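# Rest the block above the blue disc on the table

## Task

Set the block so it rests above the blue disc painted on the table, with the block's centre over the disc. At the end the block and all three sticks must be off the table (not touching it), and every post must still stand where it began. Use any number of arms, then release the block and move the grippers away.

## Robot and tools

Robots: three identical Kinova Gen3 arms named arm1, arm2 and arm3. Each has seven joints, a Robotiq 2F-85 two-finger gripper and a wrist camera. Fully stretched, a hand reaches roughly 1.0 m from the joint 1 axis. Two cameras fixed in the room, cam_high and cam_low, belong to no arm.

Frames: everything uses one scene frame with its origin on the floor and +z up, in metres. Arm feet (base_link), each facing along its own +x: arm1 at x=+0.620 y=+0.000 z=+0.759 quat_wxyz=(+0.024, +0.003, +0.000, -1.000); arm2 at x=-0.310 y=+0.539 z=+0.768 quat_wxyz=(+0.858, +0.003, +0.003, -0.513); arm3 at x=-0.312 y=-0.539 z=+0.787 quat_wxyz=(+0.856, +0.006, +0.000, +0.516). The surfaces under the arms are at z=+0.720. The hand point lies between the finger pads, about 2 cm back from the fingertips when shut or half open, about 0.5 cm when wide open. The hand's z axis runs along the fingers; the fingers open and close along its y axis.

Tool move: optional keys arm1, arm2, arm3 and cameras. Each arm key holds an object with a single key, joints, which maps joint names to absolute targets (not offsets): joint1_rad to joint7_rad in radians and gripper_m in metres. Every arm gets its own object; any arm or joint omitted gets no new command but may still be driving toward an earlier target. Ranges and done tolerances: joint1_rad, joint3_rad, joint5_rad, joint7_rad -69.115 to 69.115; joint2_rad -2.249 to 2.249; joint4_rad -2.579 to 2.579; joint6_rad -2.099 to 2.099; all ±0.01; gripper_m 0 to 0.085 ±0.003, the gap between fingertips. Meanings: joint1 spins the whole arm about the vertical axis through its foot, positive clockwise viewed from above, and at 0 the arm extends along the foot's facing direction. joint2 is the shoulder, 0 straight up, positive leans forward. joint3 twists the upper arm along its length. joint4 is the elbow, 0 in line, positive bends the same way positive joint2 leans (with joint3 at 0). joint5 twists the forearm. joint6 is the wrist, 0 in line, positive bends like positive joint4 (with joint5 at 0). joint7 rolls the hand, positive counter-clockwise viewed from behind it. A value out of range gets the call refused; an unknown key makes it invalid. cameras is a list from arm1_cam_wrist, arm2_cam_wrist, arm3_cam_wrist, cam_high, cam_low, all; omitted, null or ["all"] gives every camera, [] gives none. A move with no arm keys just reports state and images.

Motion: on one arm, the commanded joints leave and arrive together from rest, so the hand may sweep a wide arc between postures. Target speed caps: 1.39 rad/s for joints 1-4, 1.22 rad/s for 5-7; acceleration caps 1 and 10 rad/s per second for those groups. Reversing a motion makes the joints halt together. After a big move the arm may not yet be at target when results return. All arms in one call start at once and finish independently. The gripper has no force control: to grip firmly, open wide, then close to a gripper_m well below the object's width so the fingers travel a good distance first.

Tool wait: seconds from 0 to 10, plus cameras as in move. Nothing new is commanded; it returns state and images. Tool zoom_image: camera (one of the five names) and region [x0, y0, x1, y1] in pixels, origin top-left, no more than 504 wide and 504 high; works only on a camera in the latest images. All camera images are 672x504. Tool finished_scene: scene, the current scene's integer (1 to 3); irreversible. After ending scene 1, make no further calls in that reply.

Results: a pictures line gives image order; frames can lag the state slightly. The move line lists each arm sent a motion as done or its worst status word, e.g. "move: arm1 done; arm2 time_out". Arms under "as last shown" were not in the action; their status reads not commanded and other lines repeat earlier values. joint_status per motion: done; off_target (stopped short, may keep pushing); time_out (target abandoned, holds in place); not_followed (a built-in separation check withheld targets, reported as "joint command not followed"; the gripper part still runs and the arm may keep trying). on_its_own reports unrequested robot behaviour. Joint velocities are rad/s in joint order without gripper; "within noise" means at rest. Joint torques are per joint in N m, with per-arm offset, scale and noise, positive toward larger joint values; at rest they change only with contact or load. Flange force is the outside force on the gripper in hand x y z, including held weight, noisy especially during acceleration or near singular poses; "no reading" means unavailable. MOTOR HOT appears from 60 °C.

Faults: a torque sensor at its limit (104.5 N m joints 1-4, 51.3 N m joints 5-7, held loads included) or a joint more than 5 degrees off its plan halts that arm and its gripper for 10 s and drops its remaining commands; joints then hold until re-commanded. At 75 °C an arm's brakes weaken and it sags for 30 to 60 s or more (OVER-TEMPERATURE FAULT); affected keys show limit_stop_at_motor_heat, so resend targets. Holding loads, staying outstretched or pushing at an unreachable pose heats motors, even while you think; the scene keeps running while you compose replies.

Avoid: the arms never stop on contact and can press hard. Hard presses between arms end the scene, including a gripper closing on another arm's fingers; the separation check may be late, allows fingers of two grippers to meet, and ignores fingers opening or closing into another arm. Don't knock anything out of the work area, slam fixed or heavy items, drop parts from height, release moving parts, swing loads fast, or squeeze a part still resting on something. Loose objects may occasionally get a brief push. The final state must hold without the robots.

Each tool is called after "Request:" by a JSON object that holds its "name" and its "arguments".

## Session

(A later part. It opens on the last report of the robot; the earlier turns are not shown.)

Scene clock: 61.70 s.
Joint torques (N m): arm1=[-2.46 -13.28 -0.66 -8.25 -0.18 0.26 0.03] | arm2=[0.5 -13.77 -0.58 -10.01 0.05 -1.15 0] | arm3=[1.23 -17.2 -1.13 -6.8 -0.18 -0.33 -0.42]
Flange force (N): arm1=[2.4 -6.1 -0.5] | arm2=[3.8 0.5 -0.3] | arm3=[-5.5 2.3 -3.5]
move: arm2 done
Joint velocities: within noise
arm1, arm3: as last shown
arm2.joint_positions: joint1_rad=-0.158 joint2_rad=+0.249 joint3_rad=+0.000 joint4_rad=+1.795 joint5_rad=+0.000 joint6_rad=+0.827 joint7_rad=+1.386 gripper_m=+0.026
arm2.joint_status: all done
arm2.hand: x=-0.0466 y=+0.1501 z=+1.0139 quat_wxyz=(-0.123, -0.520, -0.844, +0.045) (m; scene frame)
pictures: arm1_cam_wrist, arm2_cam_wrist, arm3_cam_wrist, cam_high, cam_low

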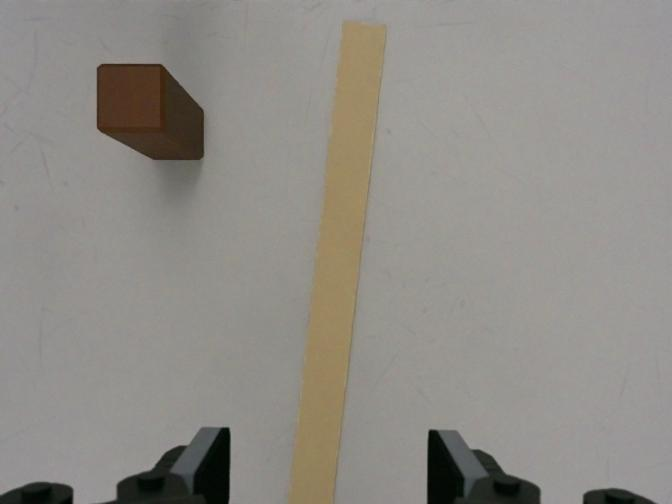

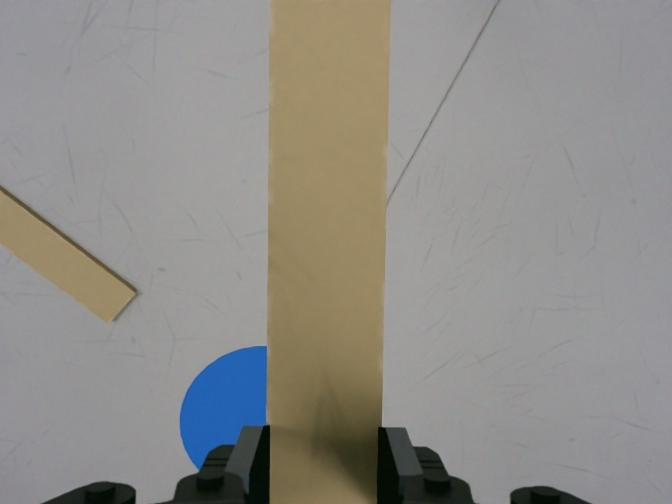

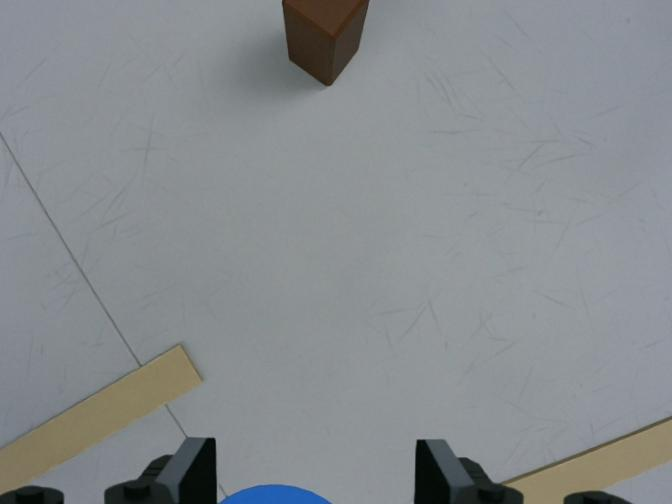

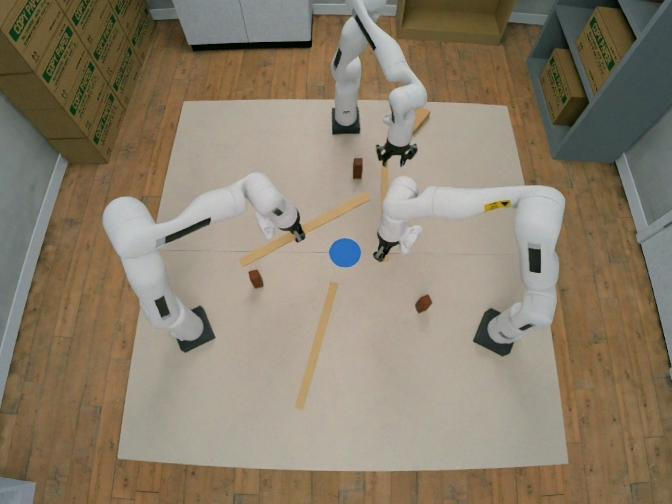

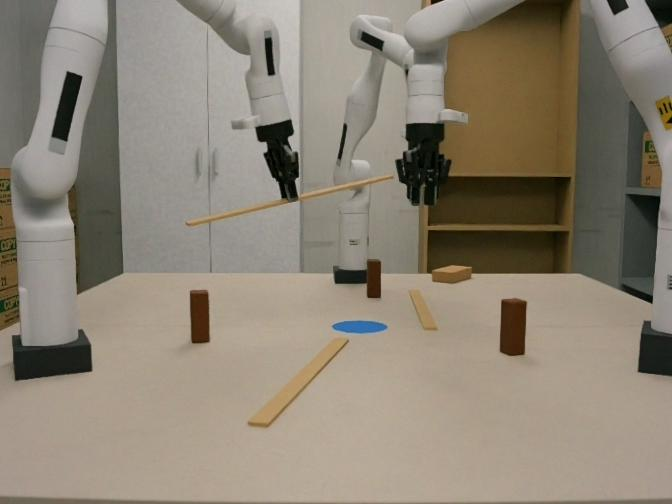

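Request:
{"name": "move", "arguments": {"arm1": {"joints":{"joint1_rad":-0.3733,"joint2_rad":0.5873,"joint4_rad":1.8076,"joint6_rad":0.7467,"joint7_rad":1.1076}}, "arm2": {"joints":{"joint1_rad":-0.748,"joint2_rad":0.4688,"joint4_rad":2.1124,"joint6_rad":0.5604,"joint7_rad":0.784}}, "cameras": ["arm1_cam_wrist"]}}

Request:
{"name": "move", "arguments": {"arm1": {"joints":{"joint2_rad":0.7956,"joint4_rad":1.8624,"joint6_rad":0.4836}}, "arm2": {"joints":{"joint2_rad":0.7315,"joint4_rad":2.1652,"joint6_rad":0.2449}}, "cameras": ["arm1_cam_wrist","cam_high","cam_low"]}}

Request:
{"name": "zoom_image", "arguments": {"camera": "cam_low", "region": [150, 200, 450, 400]}}

Scene clock: 64.23 s.
Joint torques (N m): arm1=[-2.46 -15.54 -0.52 -6.13 -0.18 0.26 0] | arm2=[0.45 -13.83 -0.51 -5.97 0.03 -0.32 -0.02] | arm3=[1.22 -17.21 -1.13 -6.79 -0.17 -0.33 -0.41]
Flange force (N): arm1=[0.8 -6.2 -2.0] | arm2=[3.7 -1.3 -0.9] | arm3=[-5.5 2.3 -3.6]
move: arm1 done; arm2 done
Joint velocities: within noise
arm1.joint_positions: joint1_rad=-0.373 joint2_rad=+0.587 joint3_rad=+0.000 joint4_rad=+1.808 joint5_rad=+0.000 joint6_rad=+0.747 joint7_rad=+1.108 gripper_m=+0.050
arm1.joint_status: all done
arm1.hand: x=+0.2019 y=-0.1601 z=+0.8494 quat_wxyz=(+0.000, -1.000, +0.020, -0.003) (m; scene frame)
arm2.joint_positions: joint1_rad=-0.748 joint2_rad=+0.469 joint3_rad=+0.000 joint4_rad=+2.112 joint5_rad=+0.000 joint6_rad=+0.560 joint7_rad=+0.784 gripper_m=+0.026
arm2.joint_status: all done
arm2.hand: x=+0.0199 y=+0.3989 z=+0.8491 quat_wxyz=(+0.003, -0.530, -0.848, -0.003) (m; scene frame)
arm3: as last shown
pictures: arm1_cam_wrist

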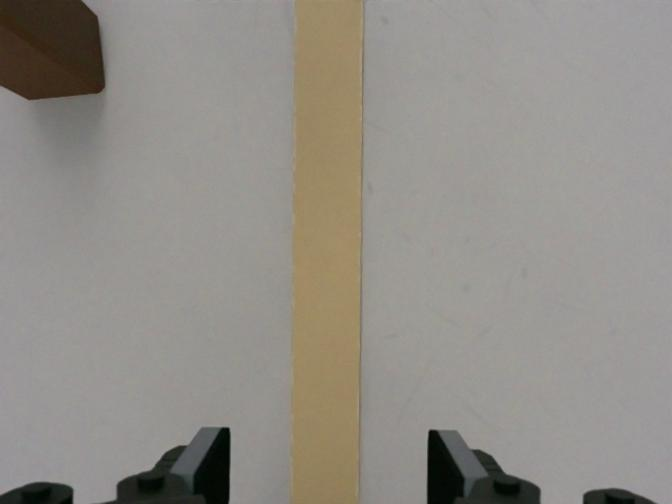

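Scene clock: 65.57 s.
Joint torques (N m): arm1=[-2.46 -16.78 -0.44 -4.05 -0.15 0.23 0.01] | arm2=[0.46 -15.32 -0.47 -3.22 0 -0.24 -0.03] | arm3=[1.25 -17.16 -1.12 -6.8 -0.16 -0.31 -0.41]
Flange force (N): arm1=[-0.4 -5.9 -3.1] | arm2=[3.7 -0.9 -2.5] | arm3=[-5.4 2.3 -3.6]
move: arm1 done; arm2 done
Joint velocities: within noise
arm1.joint_positions: joint1_rad=-0.373 joint2_rad=+0.796 joint3_rad=+0.000 joint4_rad=+1.862 joint5_rad=+0.000 joint6_rad=+0.484 joint7_rad=+1.108 gripper_m=+0.050
arm1.joint_status: all done
arm1.hand: x=+0.2024 y=-0.1601 z=+0.7460 quat_wxyz=(+0.000, -1.000, +0.020, -0.003) (m; scene frame)
arm2.joint_positions: joint1_rad=-0.748 joint2_rad=+0.731 joint3_rad=+0.000 joint4_rad=+2.165 joint5_rad=+0.000 joint6_rad=+0.245 joint7_rad=+0.784 gripper_m=+0.026
arm2.joint_status: all done
arm2.hand: x=+0.0199 y=+0.3997 z=+0.7482 quat_wxyz=(+0.003, -0.530, -0.848, -0.003) (m; scene frame)
arm3: as last shown
pictures: arm1_cam_wrist, cam_high, cam_low

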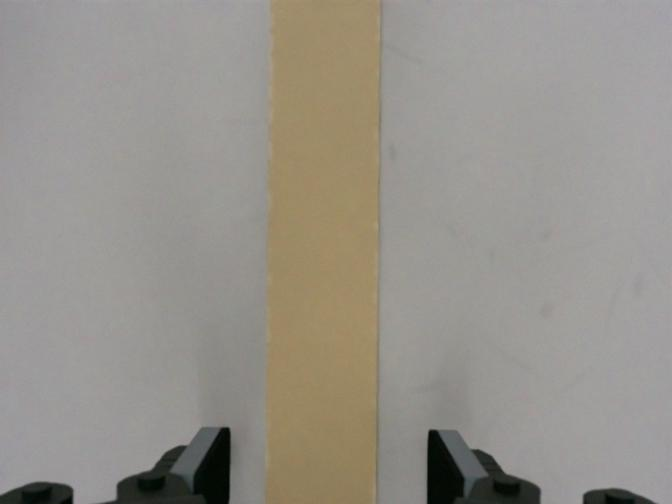

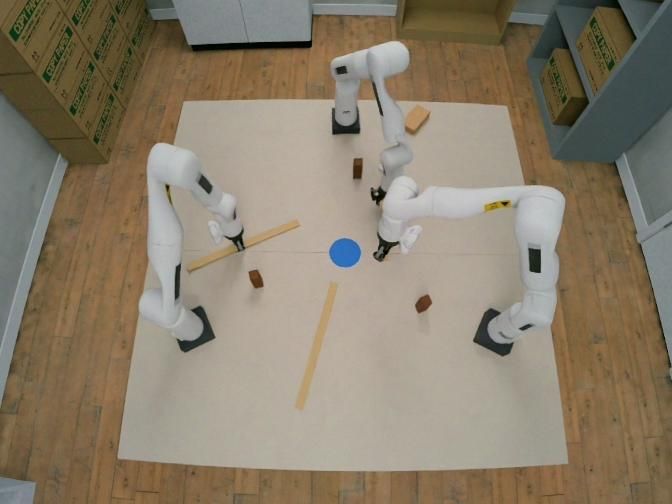

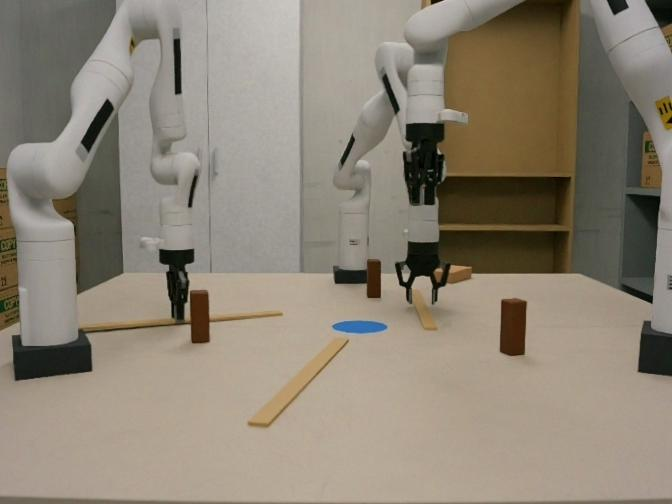

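Scaled by 1.680 from the camera's 672x504 image, which has a finer 960x720 frame.

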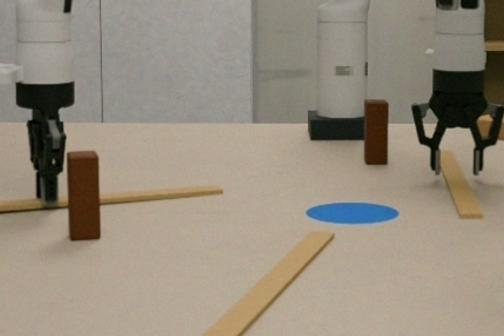

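Request:
{"name": "move", "arguments": {"arm1": {"joints":{"gripper_m":0.012}}, "arm2": {"joints":{"gripper_m":0.05}}, "cameras": ["arm2_cam_wrist","arm1_cam_wrist"]}}

Request:
{"name": "move", "arguments": {"arm2": {"joints":{"gripper_m":0.012}}, "cameras": ["arm2_cam_wrist","cam_low"]}}

Request:
{"name": "zoom_image", "arguments": {"camera": "cam_low", "region": [50, 200, 350, 400]}}

Scene clock: 66.70 s.
Joint torques (N m): arm1=[-1.53 -10.57 0.62 -1.47 0.21 0.67 -0.01] | arm2=[0.43 -15.41 -0.44 -3.33 0.04 -0.35 0.01] | arm3=[1.22 -17.18 -1.16 -6.82 -0.16 -0.32 -0.42]
Flange force (N): arm1=[-0.3 -3.7 -16.0] | arm2=[3.7 -0.9 -2.5] | arm3=[-5.4 2.2 -3.5]
move: arm1 done; arm2 done
Joint velocities: within noise
arm1.joint_positions: joint1_rad=-0.373 joint2_rad=+0.796 joint3_rad=+0.000 joint4_rad=+1.862 joint5_rad=+0.000 joint6_rad=+0.484 joint7_rad=+1.108 gripper_m=+0.012
arm1.joint_status: all done
arm1.hand: x=+0.2024 y=-0.1601 z=+0.7460 quat_wxyz=(+0.000, -1.000, +0.020, -0.003) (m; scene frame)
arm2.joint_positions: joint1_rad=-0.748 joint2_rad=+0.731 joint3_rad=+0.000 joint4_rad=+2.165 joint5_rad=+0.000 joint6_rad=+0.245 joint7_rad=+0.784 gripper_m=+0.050
arm2.joint_status: all done
arm2.hand: x=+0.0199 y=+0.3997 z=+0.7482 quat_wxyz=(+0.003, -0.530, -0.848, -0.003) (m; scene frame)
arm3: as last shown
pictures: arm1_cam_wrist, arm2_cam_wrist

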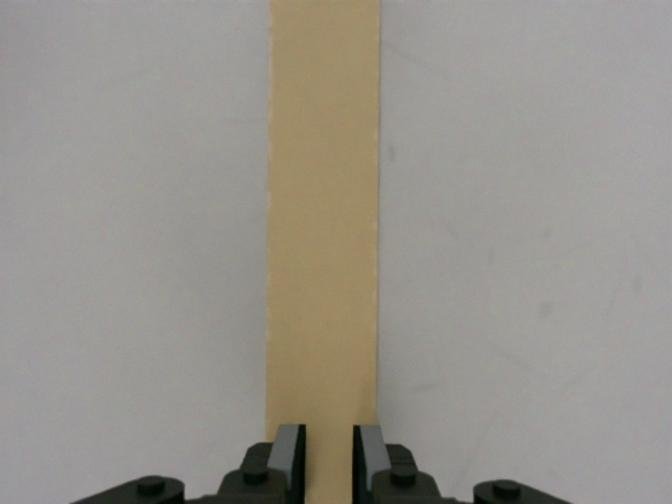

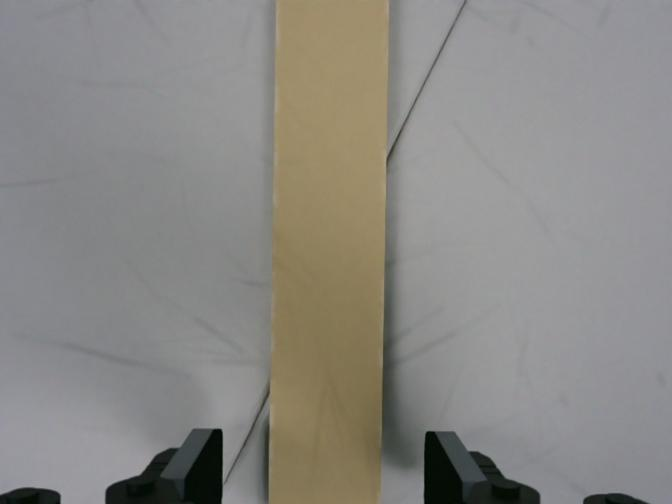

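Scene clock: 67.63 s.
Joint torques (N m): arm1=[-1.52 -10.6 0.62 -1.57 0.18 0.63 -0.01] | arm2=[0.47 -15.45 -0.43 -3.34 0.06 -0.32 0] | arm3=[1.21 -17.18 -1.13 -6.83 -0.15 -0.33 -0.43]
Flange force (N): arm1=[-0.1 -3.8 -16.1] | arm2=[3.9 -0.8 -2.3] | arm3=[-5.3 2.2 -3.5]
move: arm2 done
Joint velocities: within noise
arm1, arm3: as last shown
arm2.joint_positions: joint1_rad=-0.748 joint2_rad=+0.731 joint3_rad=+0.000 joint4_rad=+2.165 joint5_rad=+0.000 joint6_rad=+0.245 joint7_rad=+0.784 gripper_m=+0.012
arm2.joint_status: all done
arm2.hand: x=+0.0199 y=+0.3997 z=+0.7482 quat_wxyz=(+0.003, -0.530, -0.848, -0.003) (m; scene frame)
pictures: arm2_cam_wrist, cam_low

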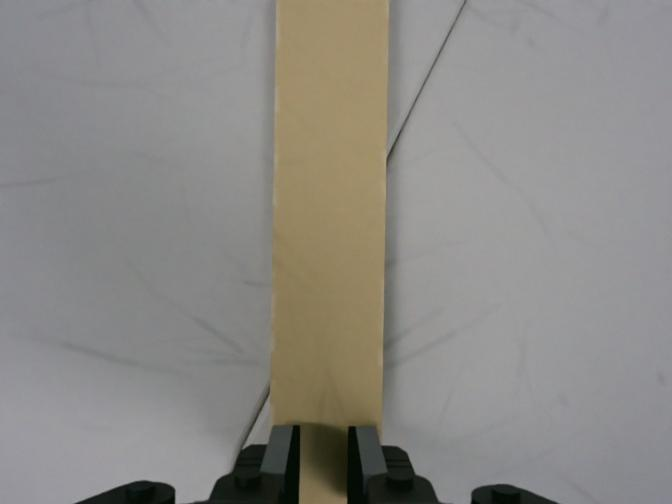

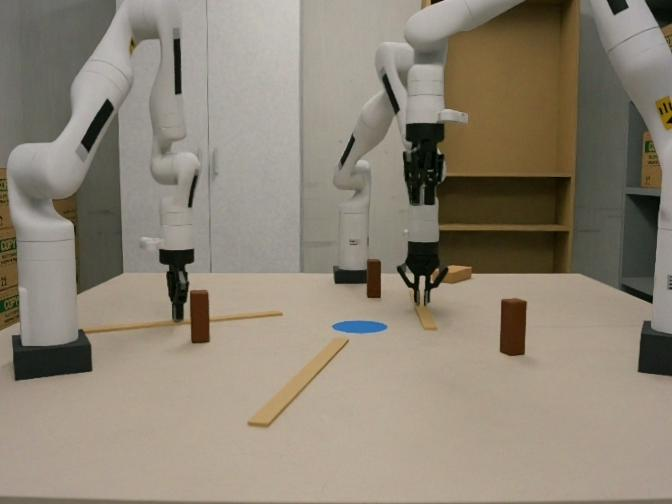

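Scaled by 1.680 from the camera's 672x504 image, which has a finer 960x720 frame.

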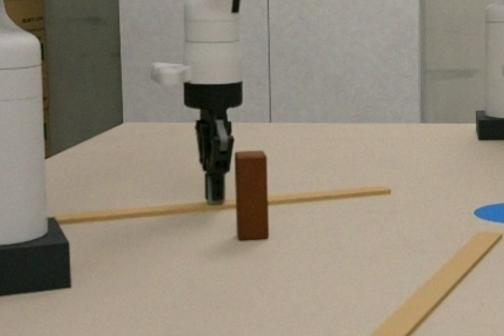

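Request:
{"name": "move", "arguments": {"arm1": {"joints":{"joint2_rad":0.7691,"joint4_rad":1.8611,"joint6_rad":0.5114}}, "arm2": {"joints":{"joint2_rad":0.698,"joint4_rad":2.1645,"joint6_rad":0.2791}}, "cameras": []}}

Request:
{"name": "move", "arguments": {"arm1": {"joints":{"gripper_m":0.04}}, "arm2": {"joints":{"gripper_m":0.04}}, "cameras": []}}

Request:
{"name": "move", "arguments": {"arm1": {"joints":{"joint2_rad":0.8111,"joint4_rad":1.8632,"joint6_rad":0.4673}}, "arm2": {"joints":{"joint2_rad":0.7566,"joint4_rad":2.1658,"joint6_rad":0.2193}}, "cameras": ["cam_low","arm1_cam_wrist"]}}

Request:
{"name": "zoom_image", "arguments": {"camera": "cam_low", "region": [130, 240, 250, 340]}}

Request:
{"name": "zoom_image", "arguments": {"camera": "cam_low", "region": [370, 240, 490, 340]}}

Scene clock: 69.03 s.
Joint torques (N m): arm1=[-2.52 -16.69 -0.47 -4.34 -0.18 0.24 0.02] | arm2=[0.43 -15.17 -0.46 -3.66 0.06 -0.32 0] | arm3=[1.25 -17.17 -1.16 -6.82 -0.17 -0.32 -0.42]
Flange force (N): arm1=[-0.2 -6.1 -2.8] | arm2=[3.9 -1.0 -2.4] | arm3=[-5.3 2.3 -3.5]
move: arm1 done; arm2 done
Joint velocities: within noise
arm1.joint_positions: joint1_rad=-0.373 joint2_rad=+0.769 joint3_rad=+0.000 joint4_rad=+1.861 joint5_rad=+0.000 joint6_rad=+0.511 joint7_rad=+1.108 gripper_m=+0.012
arm1.joint_status: all done
arm1.hand: x=+0.2026 y=-0.1600 z=+0.7580 quat_wxyz=(+0.000, -1.000, +0.020, -0.003) (m; scene frame)
arm2.joint_positions: joint1_rad=-0.748 joint2_rad=+0.698 joint3_rad=+0.000 joint4_rad=+2.165 joint5_rad=+0.000 joint6_rad=+0.279 joint7_rad=+0.784 gripper_m=+0.012
arm2.joint_status: all done
arm2.hand: x=+0.0196 y=+0.3997 z=+0.7602 quat_wxyz=(+0.003, -0.530, -0.848, -0.003) (m; scene frame)
arm3: as last shown
pictures: none
No camera images: "cameras" was empty.

Scene clock: 69.90 s.
Joint torques (N m): arm1=[-2.53 -16.69 -0.47 -4.32 -0.13 0.27 0.03] | arm2=[0.46 -15.21 -0.47 -3.62 0.03 -0.33 -0.01] | arm3=[1.2 -17.2 -1.16 -6.82 -0.16 -0.31 -0.42]
Flange force (N): arm1=[-0.3 -6.1 -2.8] | arm2=[3.8 -0.9 -2.3] | arm3=[-5.4 2.2 -3.5]
move: arm1 done; arm2 done
Joint velocities: within noise
arm1.joint_positions: joint1_rad=-0.373 joint2_rad=+0.769 joint3_rad=+0.000 joint4_rad=+1.861 joint5_rad=+0.000 joint6_rad=+0.511 joint7_rad=+1.108 gripper_m=+0.040
arm1.joint_status: all done
arm1.hand: x=+0.2026 y=-0.1600 z=+0.7580 quat_wxyz=(+0.000, -1.000, +0.020, -0.003) (m; scene frame)
arm2.joint_positions: joint1_rad=-0.748 joint2_rad=+0.698 joint3_rad=+0.000 joint4_rad=+2.165 joint5_rad=+0.000 joint6_rad=+0.279 joint7_rad=+0.784 gripper_m=+0.040
arm2.joint_status: all done
arm2.hand: x=+0.0196 y=+0.3997 z=+0.7602 quat_wxyz=(+0.003, -0.530, -0.848, -0.003) (m; scene frame)
arm3: as last shown
pictures: none
No camera images: "cameras" was empty.

Scene clock: 70.70 s.
Joint torques (N m): arm1=[-2.51 -16.88 -0.43 -3.98 -0.16 0.24 0.04] | arm2=[0.46 -15.58 -0.42 -3.12 0.06 -0.33 0] | arm3=[1.24 -17.18 -1.14 -6.8 -0.16 -0.3 -0.42]
Flange force (N): arm1=[-0.3 -6.1 -3.1] | arm2=[3.8 -0.8 -2.5] | arm3=[-5.4 2.3 -3.5]
move: arm1 done; arm2 done
Joint velocities: within noise
arm1.joint_positions: joint1_rad=-0.373 joint2_rad=+0.811 joint3_rad=+0.000 joint4_rad=+1.863 joint5_rad=+0.000 joint6_rad=+0.467 joint7_rad=+1.108 gripper_m=+0.040
arm1.joint_status: all done
arm1.hand: x=+0.2025 y=-0.1601 z=+0.7390 quat_wxyz=(+0.000, -1.000, +0.020, -0.003) (m; scene frame)
arm2.joint_positions: joint1_rad=-0.748 joint2_rad=+0.757 joint3_rad=+0.000 joint4_rad=+2.166 joint5_rad=+0.000 joint6_rad=+0.219 joint7_rad=+0.784 gripper_m=+0.040
arm2.joint_status: all done
arm2.hand: x=+0.0197 y=+0.3998 z=+0.7391 quat_wxyz=(+0.003, -0.530, -0.848, -0.003) (m; scene frame)
arm3.joint_positions: joint1_rad=-0.090 joint2_rad=+0.453 joint3_rad=+0.000 joint4_rad=+1.573 joint5_rad=+0.000 joint6_rad=+1.115 joint7_rad=+1.388 gripper_m=+0.050
arm3.joint_status: not commanded
arm3.hand: x=-0.1079 y=-0.1206 z=+1.0036 quat_wxyz=(+0.000, +0.476, -0.879, -0.006) (m; scene frame)
pictures: arm1_cam_wrist, cam_low

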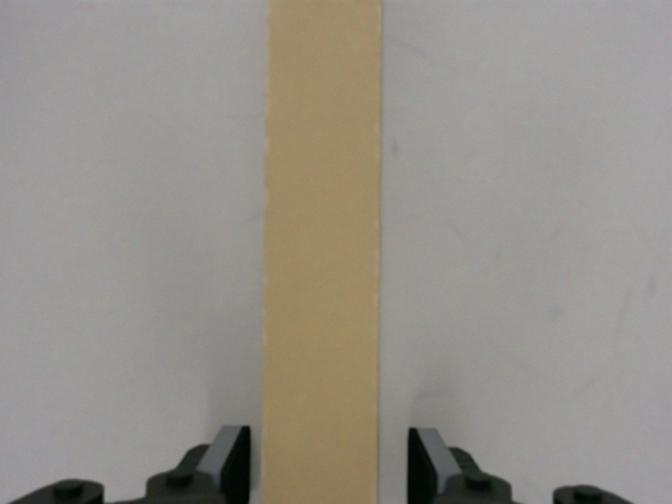

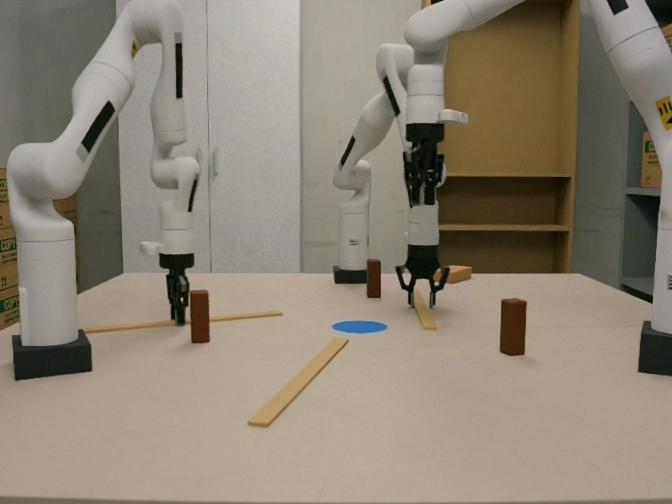

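Scaled by 4.200 from the camera's 672x504 image, which has a finer 960x720 frame.

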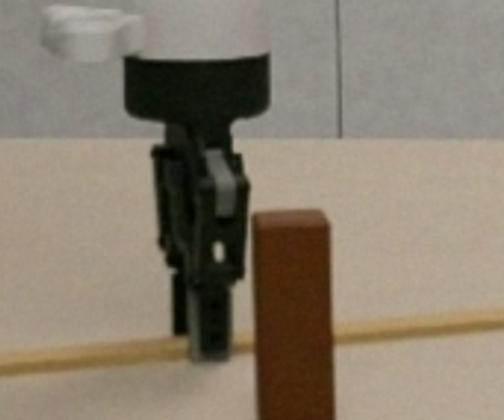

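Scaled by 4.200 from the camera's 672x504 image, which has a finer 960x720 frame.

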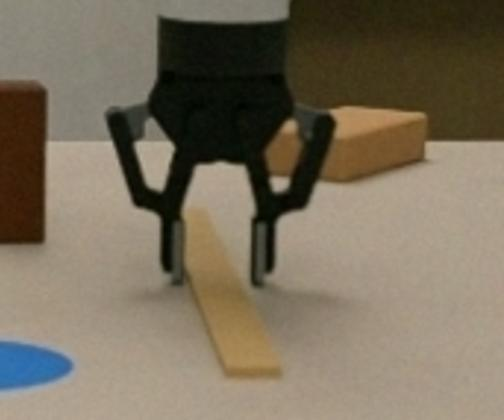

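Request:
{"name": "move", "arguments": {"arm1": {"joints":{"joint2_rad":0.8178,"joint4_rad":1.8635,"joint6_rad":0.4603}}, "arm2": {"joints":{"joint2_rad":0.7649,"joint4_rad":2.166,"joint6_rad":0.2108}}, "cameras": ["cam_low"]}}

Request:
{"name": "zoom_image", "arguments": {"camera": "cam_low", "region": [380, 260, 470, 335]}}

Scene clock: 71.40 s.
Joint torques (N m): arm1=[-1.48 25.85 1.26 -7.86 0.51 -10.45 -0.51] | arm2=[1.25 44.79 -1.81 -17.03 0.16 -15.36 0.31] | arm3=[1.21 -17.18 -1.14 -6.78 -0.15 -0.33 -0.44]
Flange force (N): arm1=[32.4 -19.0 -122.3] | arm2=[37.6 -26.3 -214.2] | arm3=[-5.5 2.2 -3.6]
move: arm1 done; arm2 done
Joint velocities: within noise
arm1.joint_positions: joint1_rad=-0.373 joint2_rad=+0.817 joint3_rad=+0.000 joint4_rad=+1.864 joint5_rad=+0.000 joint6_rad=+0.460 joint7_rad=+1.108 gripper_m=+0.040
arm1.joint_status: all done
arm1.hand: x=+0.2025 y=-0.1601 z=+0.7361 quat_wxyz=(+0.000, -1.000, +0.020, -0.003) (m; scene frame)
arm2.joint_positions: joint1_rad=-0.748 joint2_rad=+0.764 joint3_rad=+0.000 joint4_rad=+2.166 joint5_rad=+0.000 joint6_rad=+0.211 joint7_rad=+0.784 gripper_m=+0.040
arm2.joint_status: all done
arm2.hand: x=+0.0199 y=+0.3998 z=+0.7366 quat_wxyz=(+0.002, -0.530, -0.848, -0.003) (m; scene frame)
arm3: as last shown
pictures: cam_low

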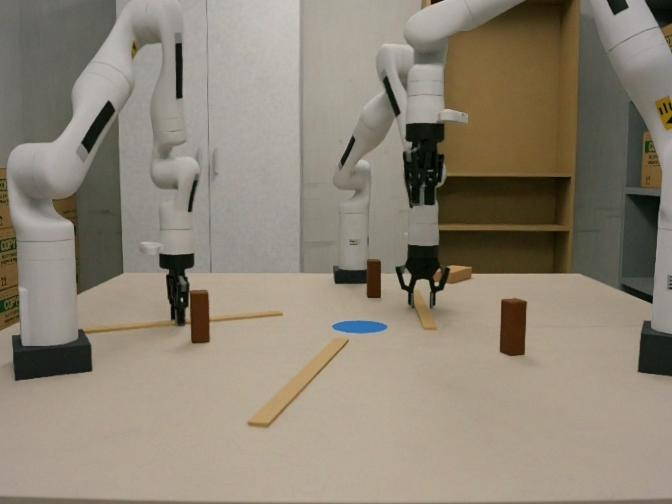

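Scaled by 5.600 from the camera's 672x504 image, which has a finer 960x720 frame.

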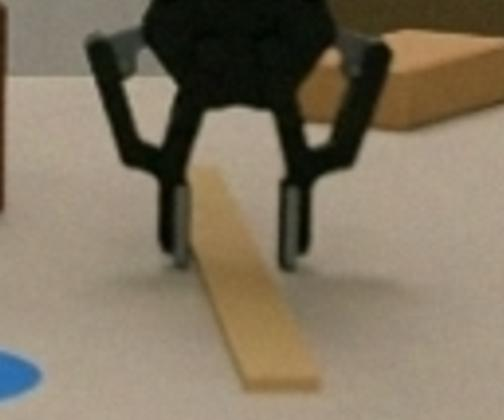

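Request:
{"name": "move", "arguments": {"arm1": {"joints":{"joint2_rad":0.8067,"joint4_rad":1.863,"joint6_rad":0.4719}}, "arm2": {"joints":{"joint2_rad":0.7512,"joint4_rad":2.1657,"joint6_rad":0.2248}}, "cameras": []}}

Request:
{"name": "move", "arguments": {"arm1": {"joints":{"gripper_m":0.015}}, "arm2": {"joints":{"gripper_m":0.015}}, "cameras": ["cam_low","arm1_cam_wrist","arm2_cam_wrist"]}}

Request:
{"name": "zoom_image", "arguments": {"camera": "cam_low", "region": [380, 260, 470, 335]}}

Scene clock: 72.17 s.
Joint torques (N m): arm1=[-2.52 -16.9 -0.48 -4.04 -0.18 0.23 0.02] | arm2=[0.48 -15.5 -0.47 -3.2 0.05 -0.33 0] | arm3=[1.22 -17.21 -1.15 -6.8 -0.15 -0.29 -0.42]
Flange force (N): arm1=[-0.3 -6.1 -3.0] | arm2=[4.0 -0.9 -2.6] | arm3=[-5.4 2.2 -3.4]
move: arm1 done; arm2 done
Joint velocities: within noise
arm1.joint_positions: joint1_rad=-0.373 joint2_rad=+0.807 joint3_rad=+0.000 joint4_rad=+1.863 joint5_rad=+0.000 joint6_rad=+0.472 joint7_rad=+1.108 gripper_m=+0.040
arm1.joint_status: all done
arm1.hand: x=+0.2024 y=-0.1601 z=+0.7410 quat_wxyz=(+0.000, -1.000, +0.020, -0.003) (m; scene frame)
arm2.joint_positions: joint1_rad=-0.748 joint2_rad=+0.751 joint3_rad=+0.000 joint4_rad=+2.166 joint5_rad=+0.000 joint6_rad=+0.225 joint7_rad=+0.784 gripper_m=+0.040
arm2.joint_status: all done
arm2.hand: x=+0.0197 y=+0.3998 z=+0.7411 quat_wxyz=(+0.003, -0.530, -0.848, -0.003) (m; scene frame)
arm3: as last shown
pictures: none
No camera images: "cameras" was empty.

Scene clock: 72.87 s.
Joint torques (N m): arm1=[-2.48 -12.96 -0.54 -2.94 -0.14 0.12 0.01] | arm2=[0.46 -8.99 -0.56 -3.22 0.06 -1.03 -0.02] | arm3=[1.22 -17.16 -1.16 -6.82 -0.15 -0.3 -0.44]
Flange force (N): arm1=[0.0 -6.1 -12.0] | arm2=[5.7 -2.5 -22.8] | arm3=[-5.3 2.2 -3.5]
move: arm1 off_target; arm2 off_target
Joint velocities: within noise
arm1.joint_positions: joint1_rad=-0.373 joint2_rad=+0.807 joint3_rad=+0.000 joint4_rad=+1.863 joint5_rad=+0.000 joint6_rad=+0.472 joint7_rad=+1.108 gripper_m=+0.026
arm1.joint_status: gripper_m off_target (ended at +0.026, target +0.015)
arm1.hand: x=+0.2024 y=-0.1601 z=+0.7410 quat_wxyz=(+0.000, -1.000, +0.020, -0.003) (m; scene frame)
arm2.joint_positions: joint1_rad=-0.748 joint2_rad=+0.751 joint3_rad=+0.000 joint4_rad=+2.166 joint5_rad=+0.000 joint6_rad=+0.225 joint7_rad=+0.784 gripper_m=+0.026
arm2.joint_status: gripper_m off_target (ended at +0.026, target +0.015)
arm2.hand: x=+0.0197 y=+0.3998 z=+0.7411 quat_wxyz=(+0.003, -0.530, -0.848, -0.003) (m; scene frame)
arm3: as last shown
pictures: arm1_cam_wrist, arm2_cam_wrist, cam_low

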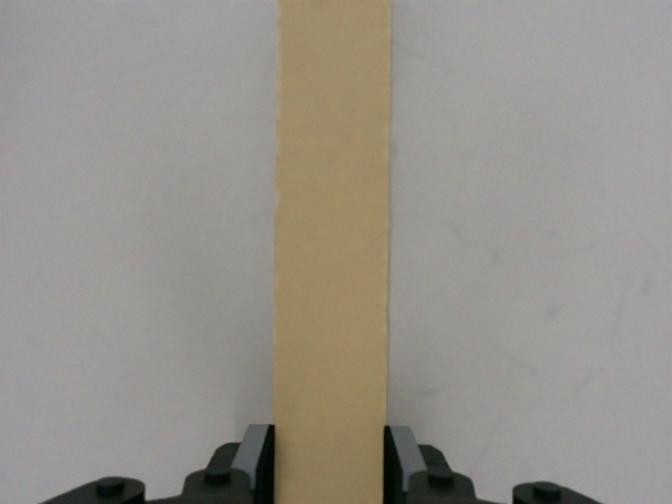

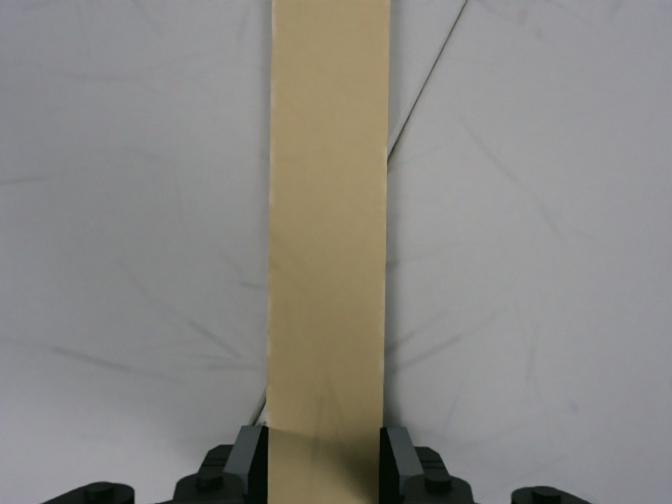

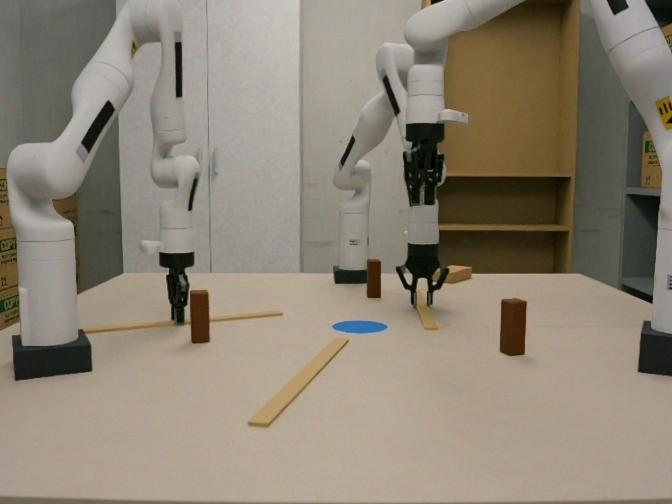

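Scaled by 5.600 from the camera's 672x504 image, which has a finer 960x720 frame.

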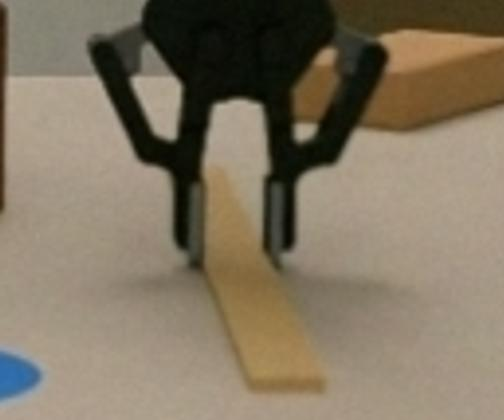

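Request:
{"name": "move", "arguments": {"arm3": {"joints":{"joint1_rad":-0.562,"joint2_rad":0.8958,"joint4_rad":0.7472,"joint6_rad":1.4986,"joint7_rad":2.798}}, "cameras": ["arm3_cam_wrist","cam_high"]}}

Scene clock: 75.60 s.
Joint torques (N m): arm1=[-2.46 -12.32 -0.52 -2.51 -0.16 0.23 0.04] | arm2=[0.45 -8.59 -0.51 -3.36 0.05 -1.16 0.01] | arm3=[1.18 -25.27 -0.91 -7.75 -0.09 -0.36 -0.44]
Flange force (N): arm1=[-0.4 -5.9 -13.2] | arm2=[6.0 -2.8 -24.3] | arm3=[-5.0 -11.1 -4.8]
move: arm3 done
Joint velocities: within noise
arm1, arm2: as last shown
arm1.hand: x=+0.2025 y=-0.1601 z=+0.7410 quat_wxyz=(+0.000, -1.000, +0.020, -0.003) (m; scene frame)
arm3.joint_positions: joint1_rad=-0.562 joint2_rad=+0.896 joint3_rad=+0.000 joint4_rad=+0.747 joint5_rad=+0.000 joint6_rad=+1.499 joint7_rad=+2.798 gripper_m=+0.050
arm3.joint_status: all done
arm3.hand: x=-0.3349 y=+0.1006 z=+1.0077 quat_wxyz=(-0.005, +0.991, -0.133, -0.004) (m; scene frame)
pictures: arm3_cam_wrist, cam_high

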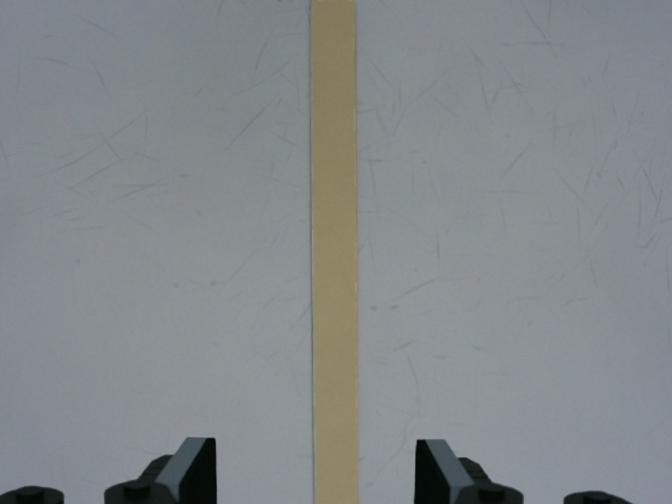

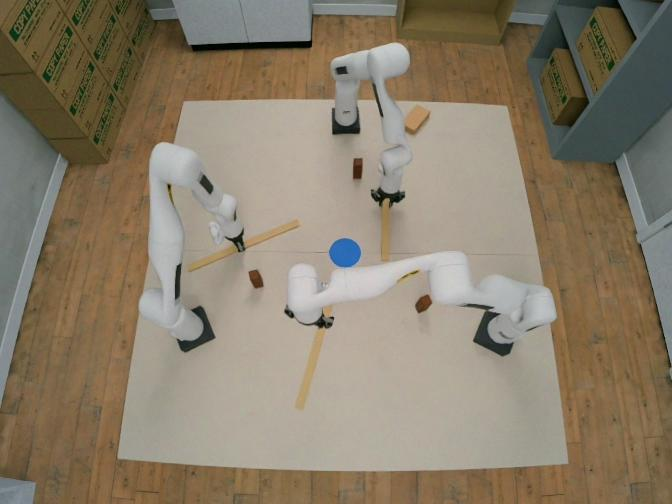

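Request:
{"name": "move", "arguments": {"arm3": {"joints":{"joint1_rad":-0.5662,"joint2_rad":0.9758,"joint4_rad":1.0768,"joint6_rad":1.089,"joint7_rad":2.794,"gripper_m":0.05}}, "cameras": ["arm3_cam_wrist","cam_high"]}}

Scene clock: 78.60 s.
Joint torques (N m): arm1=[-2.45 -12.33 -0.56 -2.52 -0.16 0.27 0.01] | arm2=[0.45 -8.58 -0.57 -3.33 0.08 -1.17 0.01] | arm3=[1.21 -25.21 -0.9 -6.75 -0.1 -0.37 -0.41]
Flange force (N): arm1=[-0.4 -5.9 -13.1] | arm2=[5.9 -2.7 -24.3] | arm3=[-4.4 -8.1 -1.7]
move: arm3 done
Joint velocities: within noise
arm1, arm2: as last shown
arm3.joint_positions: joint1_rad=-0.566 joint2_rad=+0.976 joint3_rad=+0.000 joint4_rad=+1.077 joint5_rad=+0.000 joint6_rad=+1.089 joint7_rad=+2.794 gripper_m=+0.050
arm3.joint_status: all done
arm3.hand: x=-0.3373 y=+0.0872 z=+0.8575 quat_wxyz=(-0.005, +0.991, -0.133, -0.004) (m; scene frame)
pictures: arm3_cam_wrist, cam_high

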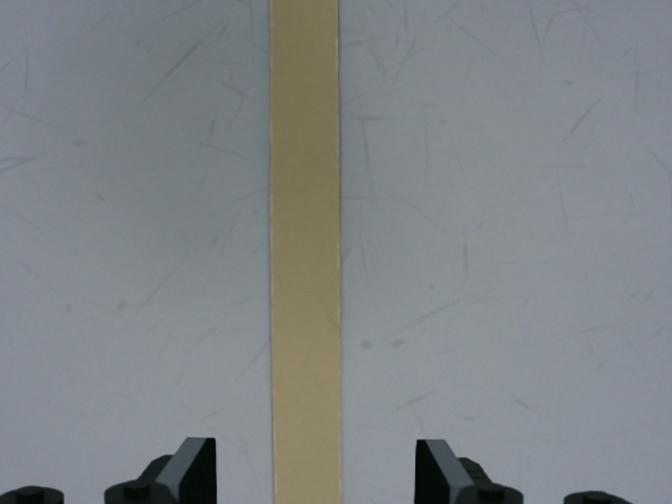

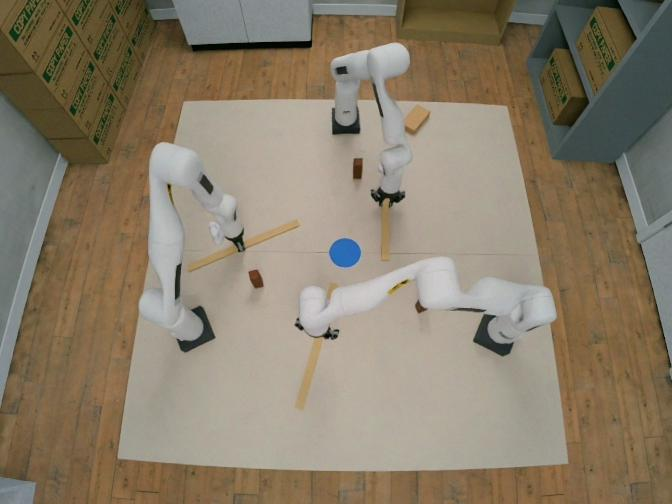

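Request:
{"name": "move", "arguments": {"arm3": {"joints":{"joint1_rad":-0.5627,"joint2_rad":1.1157,"joint4_rad":1.0956,"joint6_rad":0.9303,"joint7_rad":2.7974}}, "cameras": ["arm3_cam_wrist"]}}

Scene clock: 80.07 s.
Joint torques (N m): arm1=[-2.49 -12.37 -0.53 -2.54 -0.17 0.25 0] | arm2=[0.42 -8.61 -0.54 -3.35 0.04 -1.14 -0.01] | arm3=[1.21 -25.91 -0.88 -5.99 -0.1 -0.37 -0.41]
Flange force (N): arm1=[-0.5 -6.1 -13.1] | arm2=[5.9 -2.9 -24.2] | arm3=[-4.5 -8.1 -0.3]
move: arm3 done
Joint velocities: within noise
arm1, arm2: as last shown
arm3.joint_positions: joint1_rad=-0.563 joint2_rad=+1.116 joint3_rad=+0.000 joint4_rad=+1.096 joint5_rad=+0.000 joint6_rad=+0.930 joint7_rad=+2.797 gripper_m=+0.050
arm3.joint_status: all done
arm3.hand: x=-0.3360 y=+0.0913 z=+0.7644 quat_wxyz=(-0.005, +0.991, -0.133, -0.004) (m; scene frame)
pictures: arm3_cam_wrist

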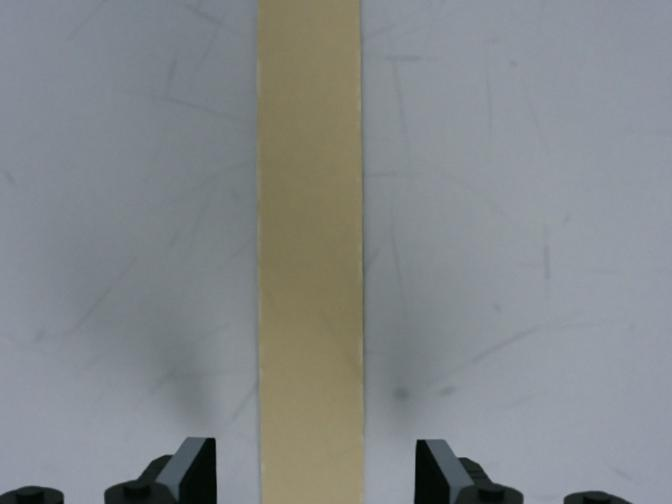

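Request:
{"name": "move", "arguments": {"arm3": {"joints":{"joint1_rad":-0.5627,"joint2_rad":1.1505,"joint4_rad":1.0930,"joint6_rad":0.8981,"joint7_rad":2.7974,"gripper_m":0.045}}, "cameras": []}}

Request:
{"name": "move", "arguments": {"arm3": {"joints":{"gripper_m":0.015}}, "cameras": ["arm3_cam_wrist","cam_high"]}}

Scene clock: 80.97 s.
Joint torques (N m): arm1=[-2.43 -12.37 -0.51 -2.56 -0.18 0.27 -0.01] | arm2=[0.47 -8.6 -0.53 -3.35 0.09 -1.18 -0.01] | arm3=[1.18 -26.05 -0.85 -5.85 -0.11 -0.38 -0.42]
Flange force (N): arm1=[-0.3 -6.0 -13.0] | arm2=[6.0 -2.7 -24.3] | arm3=[-4.4 -7.9 0.0]
move: arm3 done
Joint velocities: within noise
arm1, arm2: as last shown
arm3.joint_positions: joint1_rad=-0.563 joint2_rad=+1.150 joint3_rad=+0.000 joint4_rad=+1.093 joint5_rad=+0.000 joint6_rad=+0.898 joint7_rad=+2.797 gripper_m=+0.045
arm3.joint_status: all done
arm3.hand: x=-0.3361 y=+0.0916 z=+0.7432 quat_wxyz=(-0.005, +0.991, -0.133, -0.004) (m; scene frame)
pictures: none
No camera images: "cameras" was empty.

Scene clock: 81.70 s.
Joint torques (N m): arm1=[-2.46 -12.34 -0.52 -2.49 -0.15 0.25 0.01] | arm2=[0.47 -8.56 -0.53 -3.36 0.06 -1.16 0] | arm3=[1.13 -21.88 -0.93 -4.1 -0.02 -0.27 -0.34]
Flange force (N): arm1=[-0.5 -5.9 -13.2] | arm2=[6.0 -2.8 -24.4] | arm3=[-4.5 -8.3 -6.4]
move: arm3 off_target
Joint velocities: within noise
arm1, arm2: as last shown
arm3.joint_positions: joint1_rad=-0.563 joint2_rad=+1.150 joint3_rad=+0.000 joint4_rad=+1.093 joint5_rad=+0.000 joint6_rad=+0.898 joint7_rad=+2.797 gripper_m=+0.026
arm3.joint_status: gripper_m off_target (ended at +0.026, target +0.015)
arm3.hand: x=-0.3361 y=+0.0916 z=+0.7432 quat_wxyz=(-0.005, +0.991, -0.133, -0.004) (m; scene frame)
pictures: arm3_cam_wrist, cam_high

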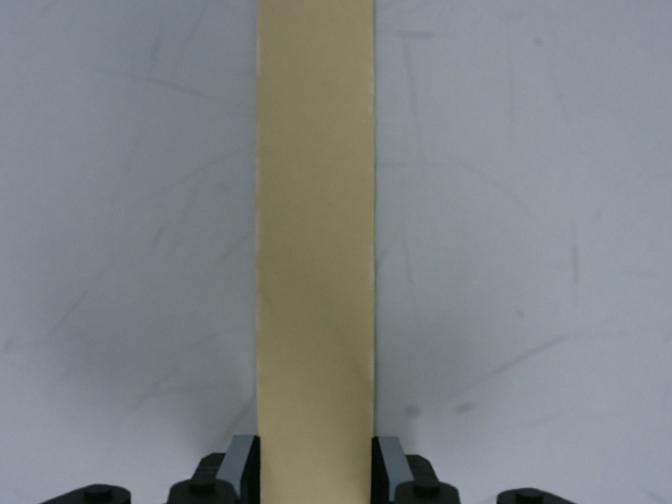

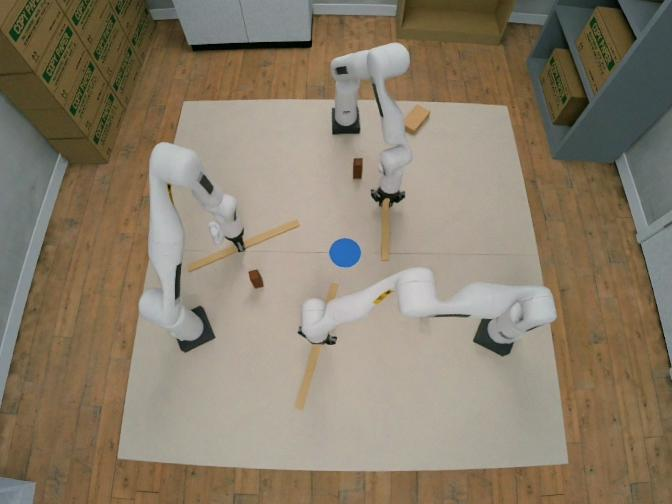

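Request:
{"name": "move", "arguments": {"arm1": {"joints":{"joint2_rad":0.4364,"joint4_rad":1.6801,"joint6_rad":1.0251}}, "arm2": {"joints":{"joint2_rad":0.2689,"joint4_rad":1.9772,"joint6_rad":0.8955}}, "arm3": {"joints":{"joint2_rad":0.8889,"joint4_rad":0.9475,"joint6_rad":1.3052}}, "cameras": ["arm1_cam_wrist","arm2_cam_wrist","arm3_cam_wrist","cam_high","cam_low"]}}

Scene clock: 83.87 s.
Joint torques (N m): arm1=[-2.49 -14.73 -0.59 -7.89 -0.18 0.24 0.02] | arm2=[0.47 -12.22 -0.61 -8.23 0.02 -0.34 0] | arm3=[1.23 -25.27 -0.92 -7.66 -0.11 -0.37 -0.43]
Flange force (N): arm1=[1.6 -6.2 -0.4] | arm2=[3.4 -2.0 0.0] | arm3=[-4.5 -9.0 -2.6]
move: arm1 done; arm2 done; arm3 done
Joint velocities: within noise
arm1.joint_positions: joint1_rad=-0.373 joint2_rad=+0.436 joint3_rad=+0.000 joint4_rad=+1.680 joint5_rad=+0.000 joint6_rad=+1.025 joint7_rad=+1.108 gripper_m=+0.026
arm1.joint_status: all done
arm1.hand: x=+0.2015 y=-0.1601 z=+0.9480 quat_wxyz=(+0.000, -1.000, +0.020, -0.003) (m; scene frame)
arm2.joint_positions: joint1_rad=-0.748 joint2_rad=+0.269 joint3_rad=+0.000 joint4_rad=+1.977 joint5_rad=+0.000 joint6_rad=+0.895 joint7_rad=+0.784 gripper_m=+0.026
arm2.joint_status: all done
arm2.hand: x=+0.0200 y=+0.3980 z=+0.9491 quat_wxyz=(+0.003, -0.530, -0.848, -0.003) (m; scene frame)
arm3.joint_positions: joint1_rad=-0.563 joint2_rad=+0.889 joint3_rad=+0.000 joint4_rad=+0.947 joint5_rad=+0.000 joint6_rad=+1.305 joint7_rad=+2.797 gripper_m=+0.026
arm3.joint_status: all done
arm3.hand: x=-0.3348 y=+0.0892 z=+0.9500 quat_wxyz=(-0.005, +0.991, -0.133, -0.004) (m; scene frame)
pictures: arm1_cam_wrist, arm2_cam_wrist, arm3_cam_wrist, cam_high, cam_low

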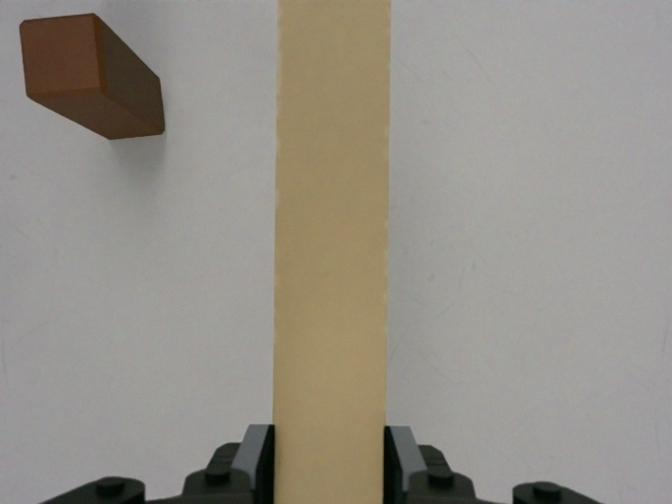

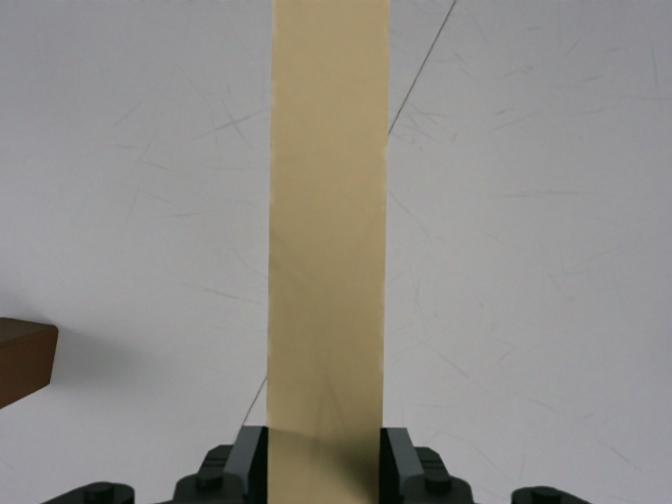

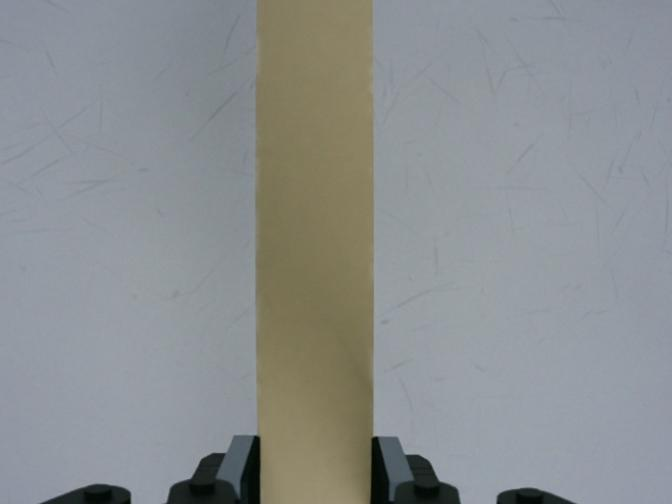

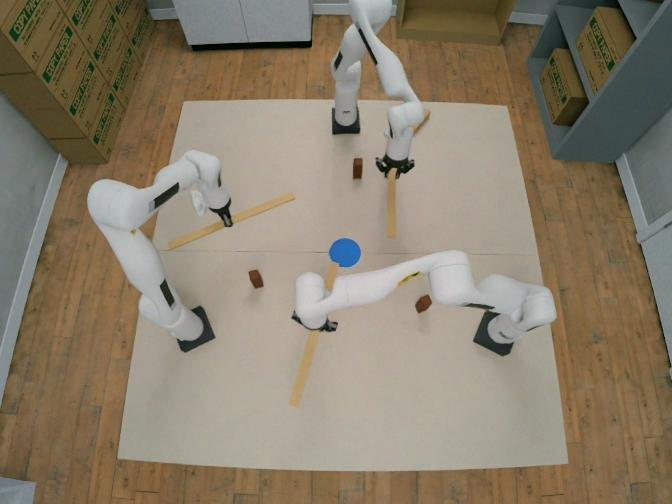

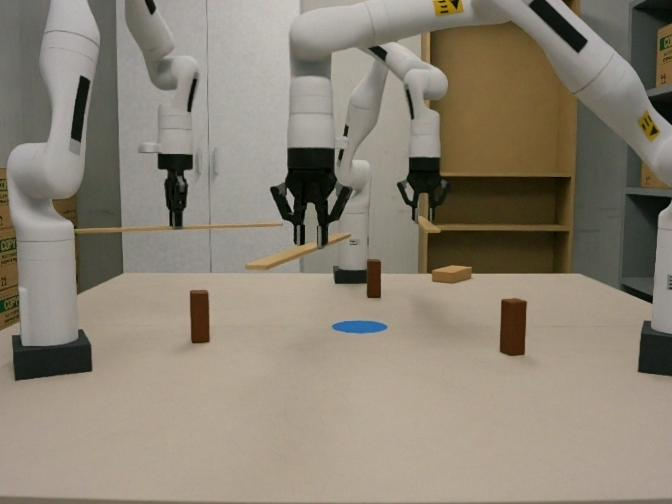

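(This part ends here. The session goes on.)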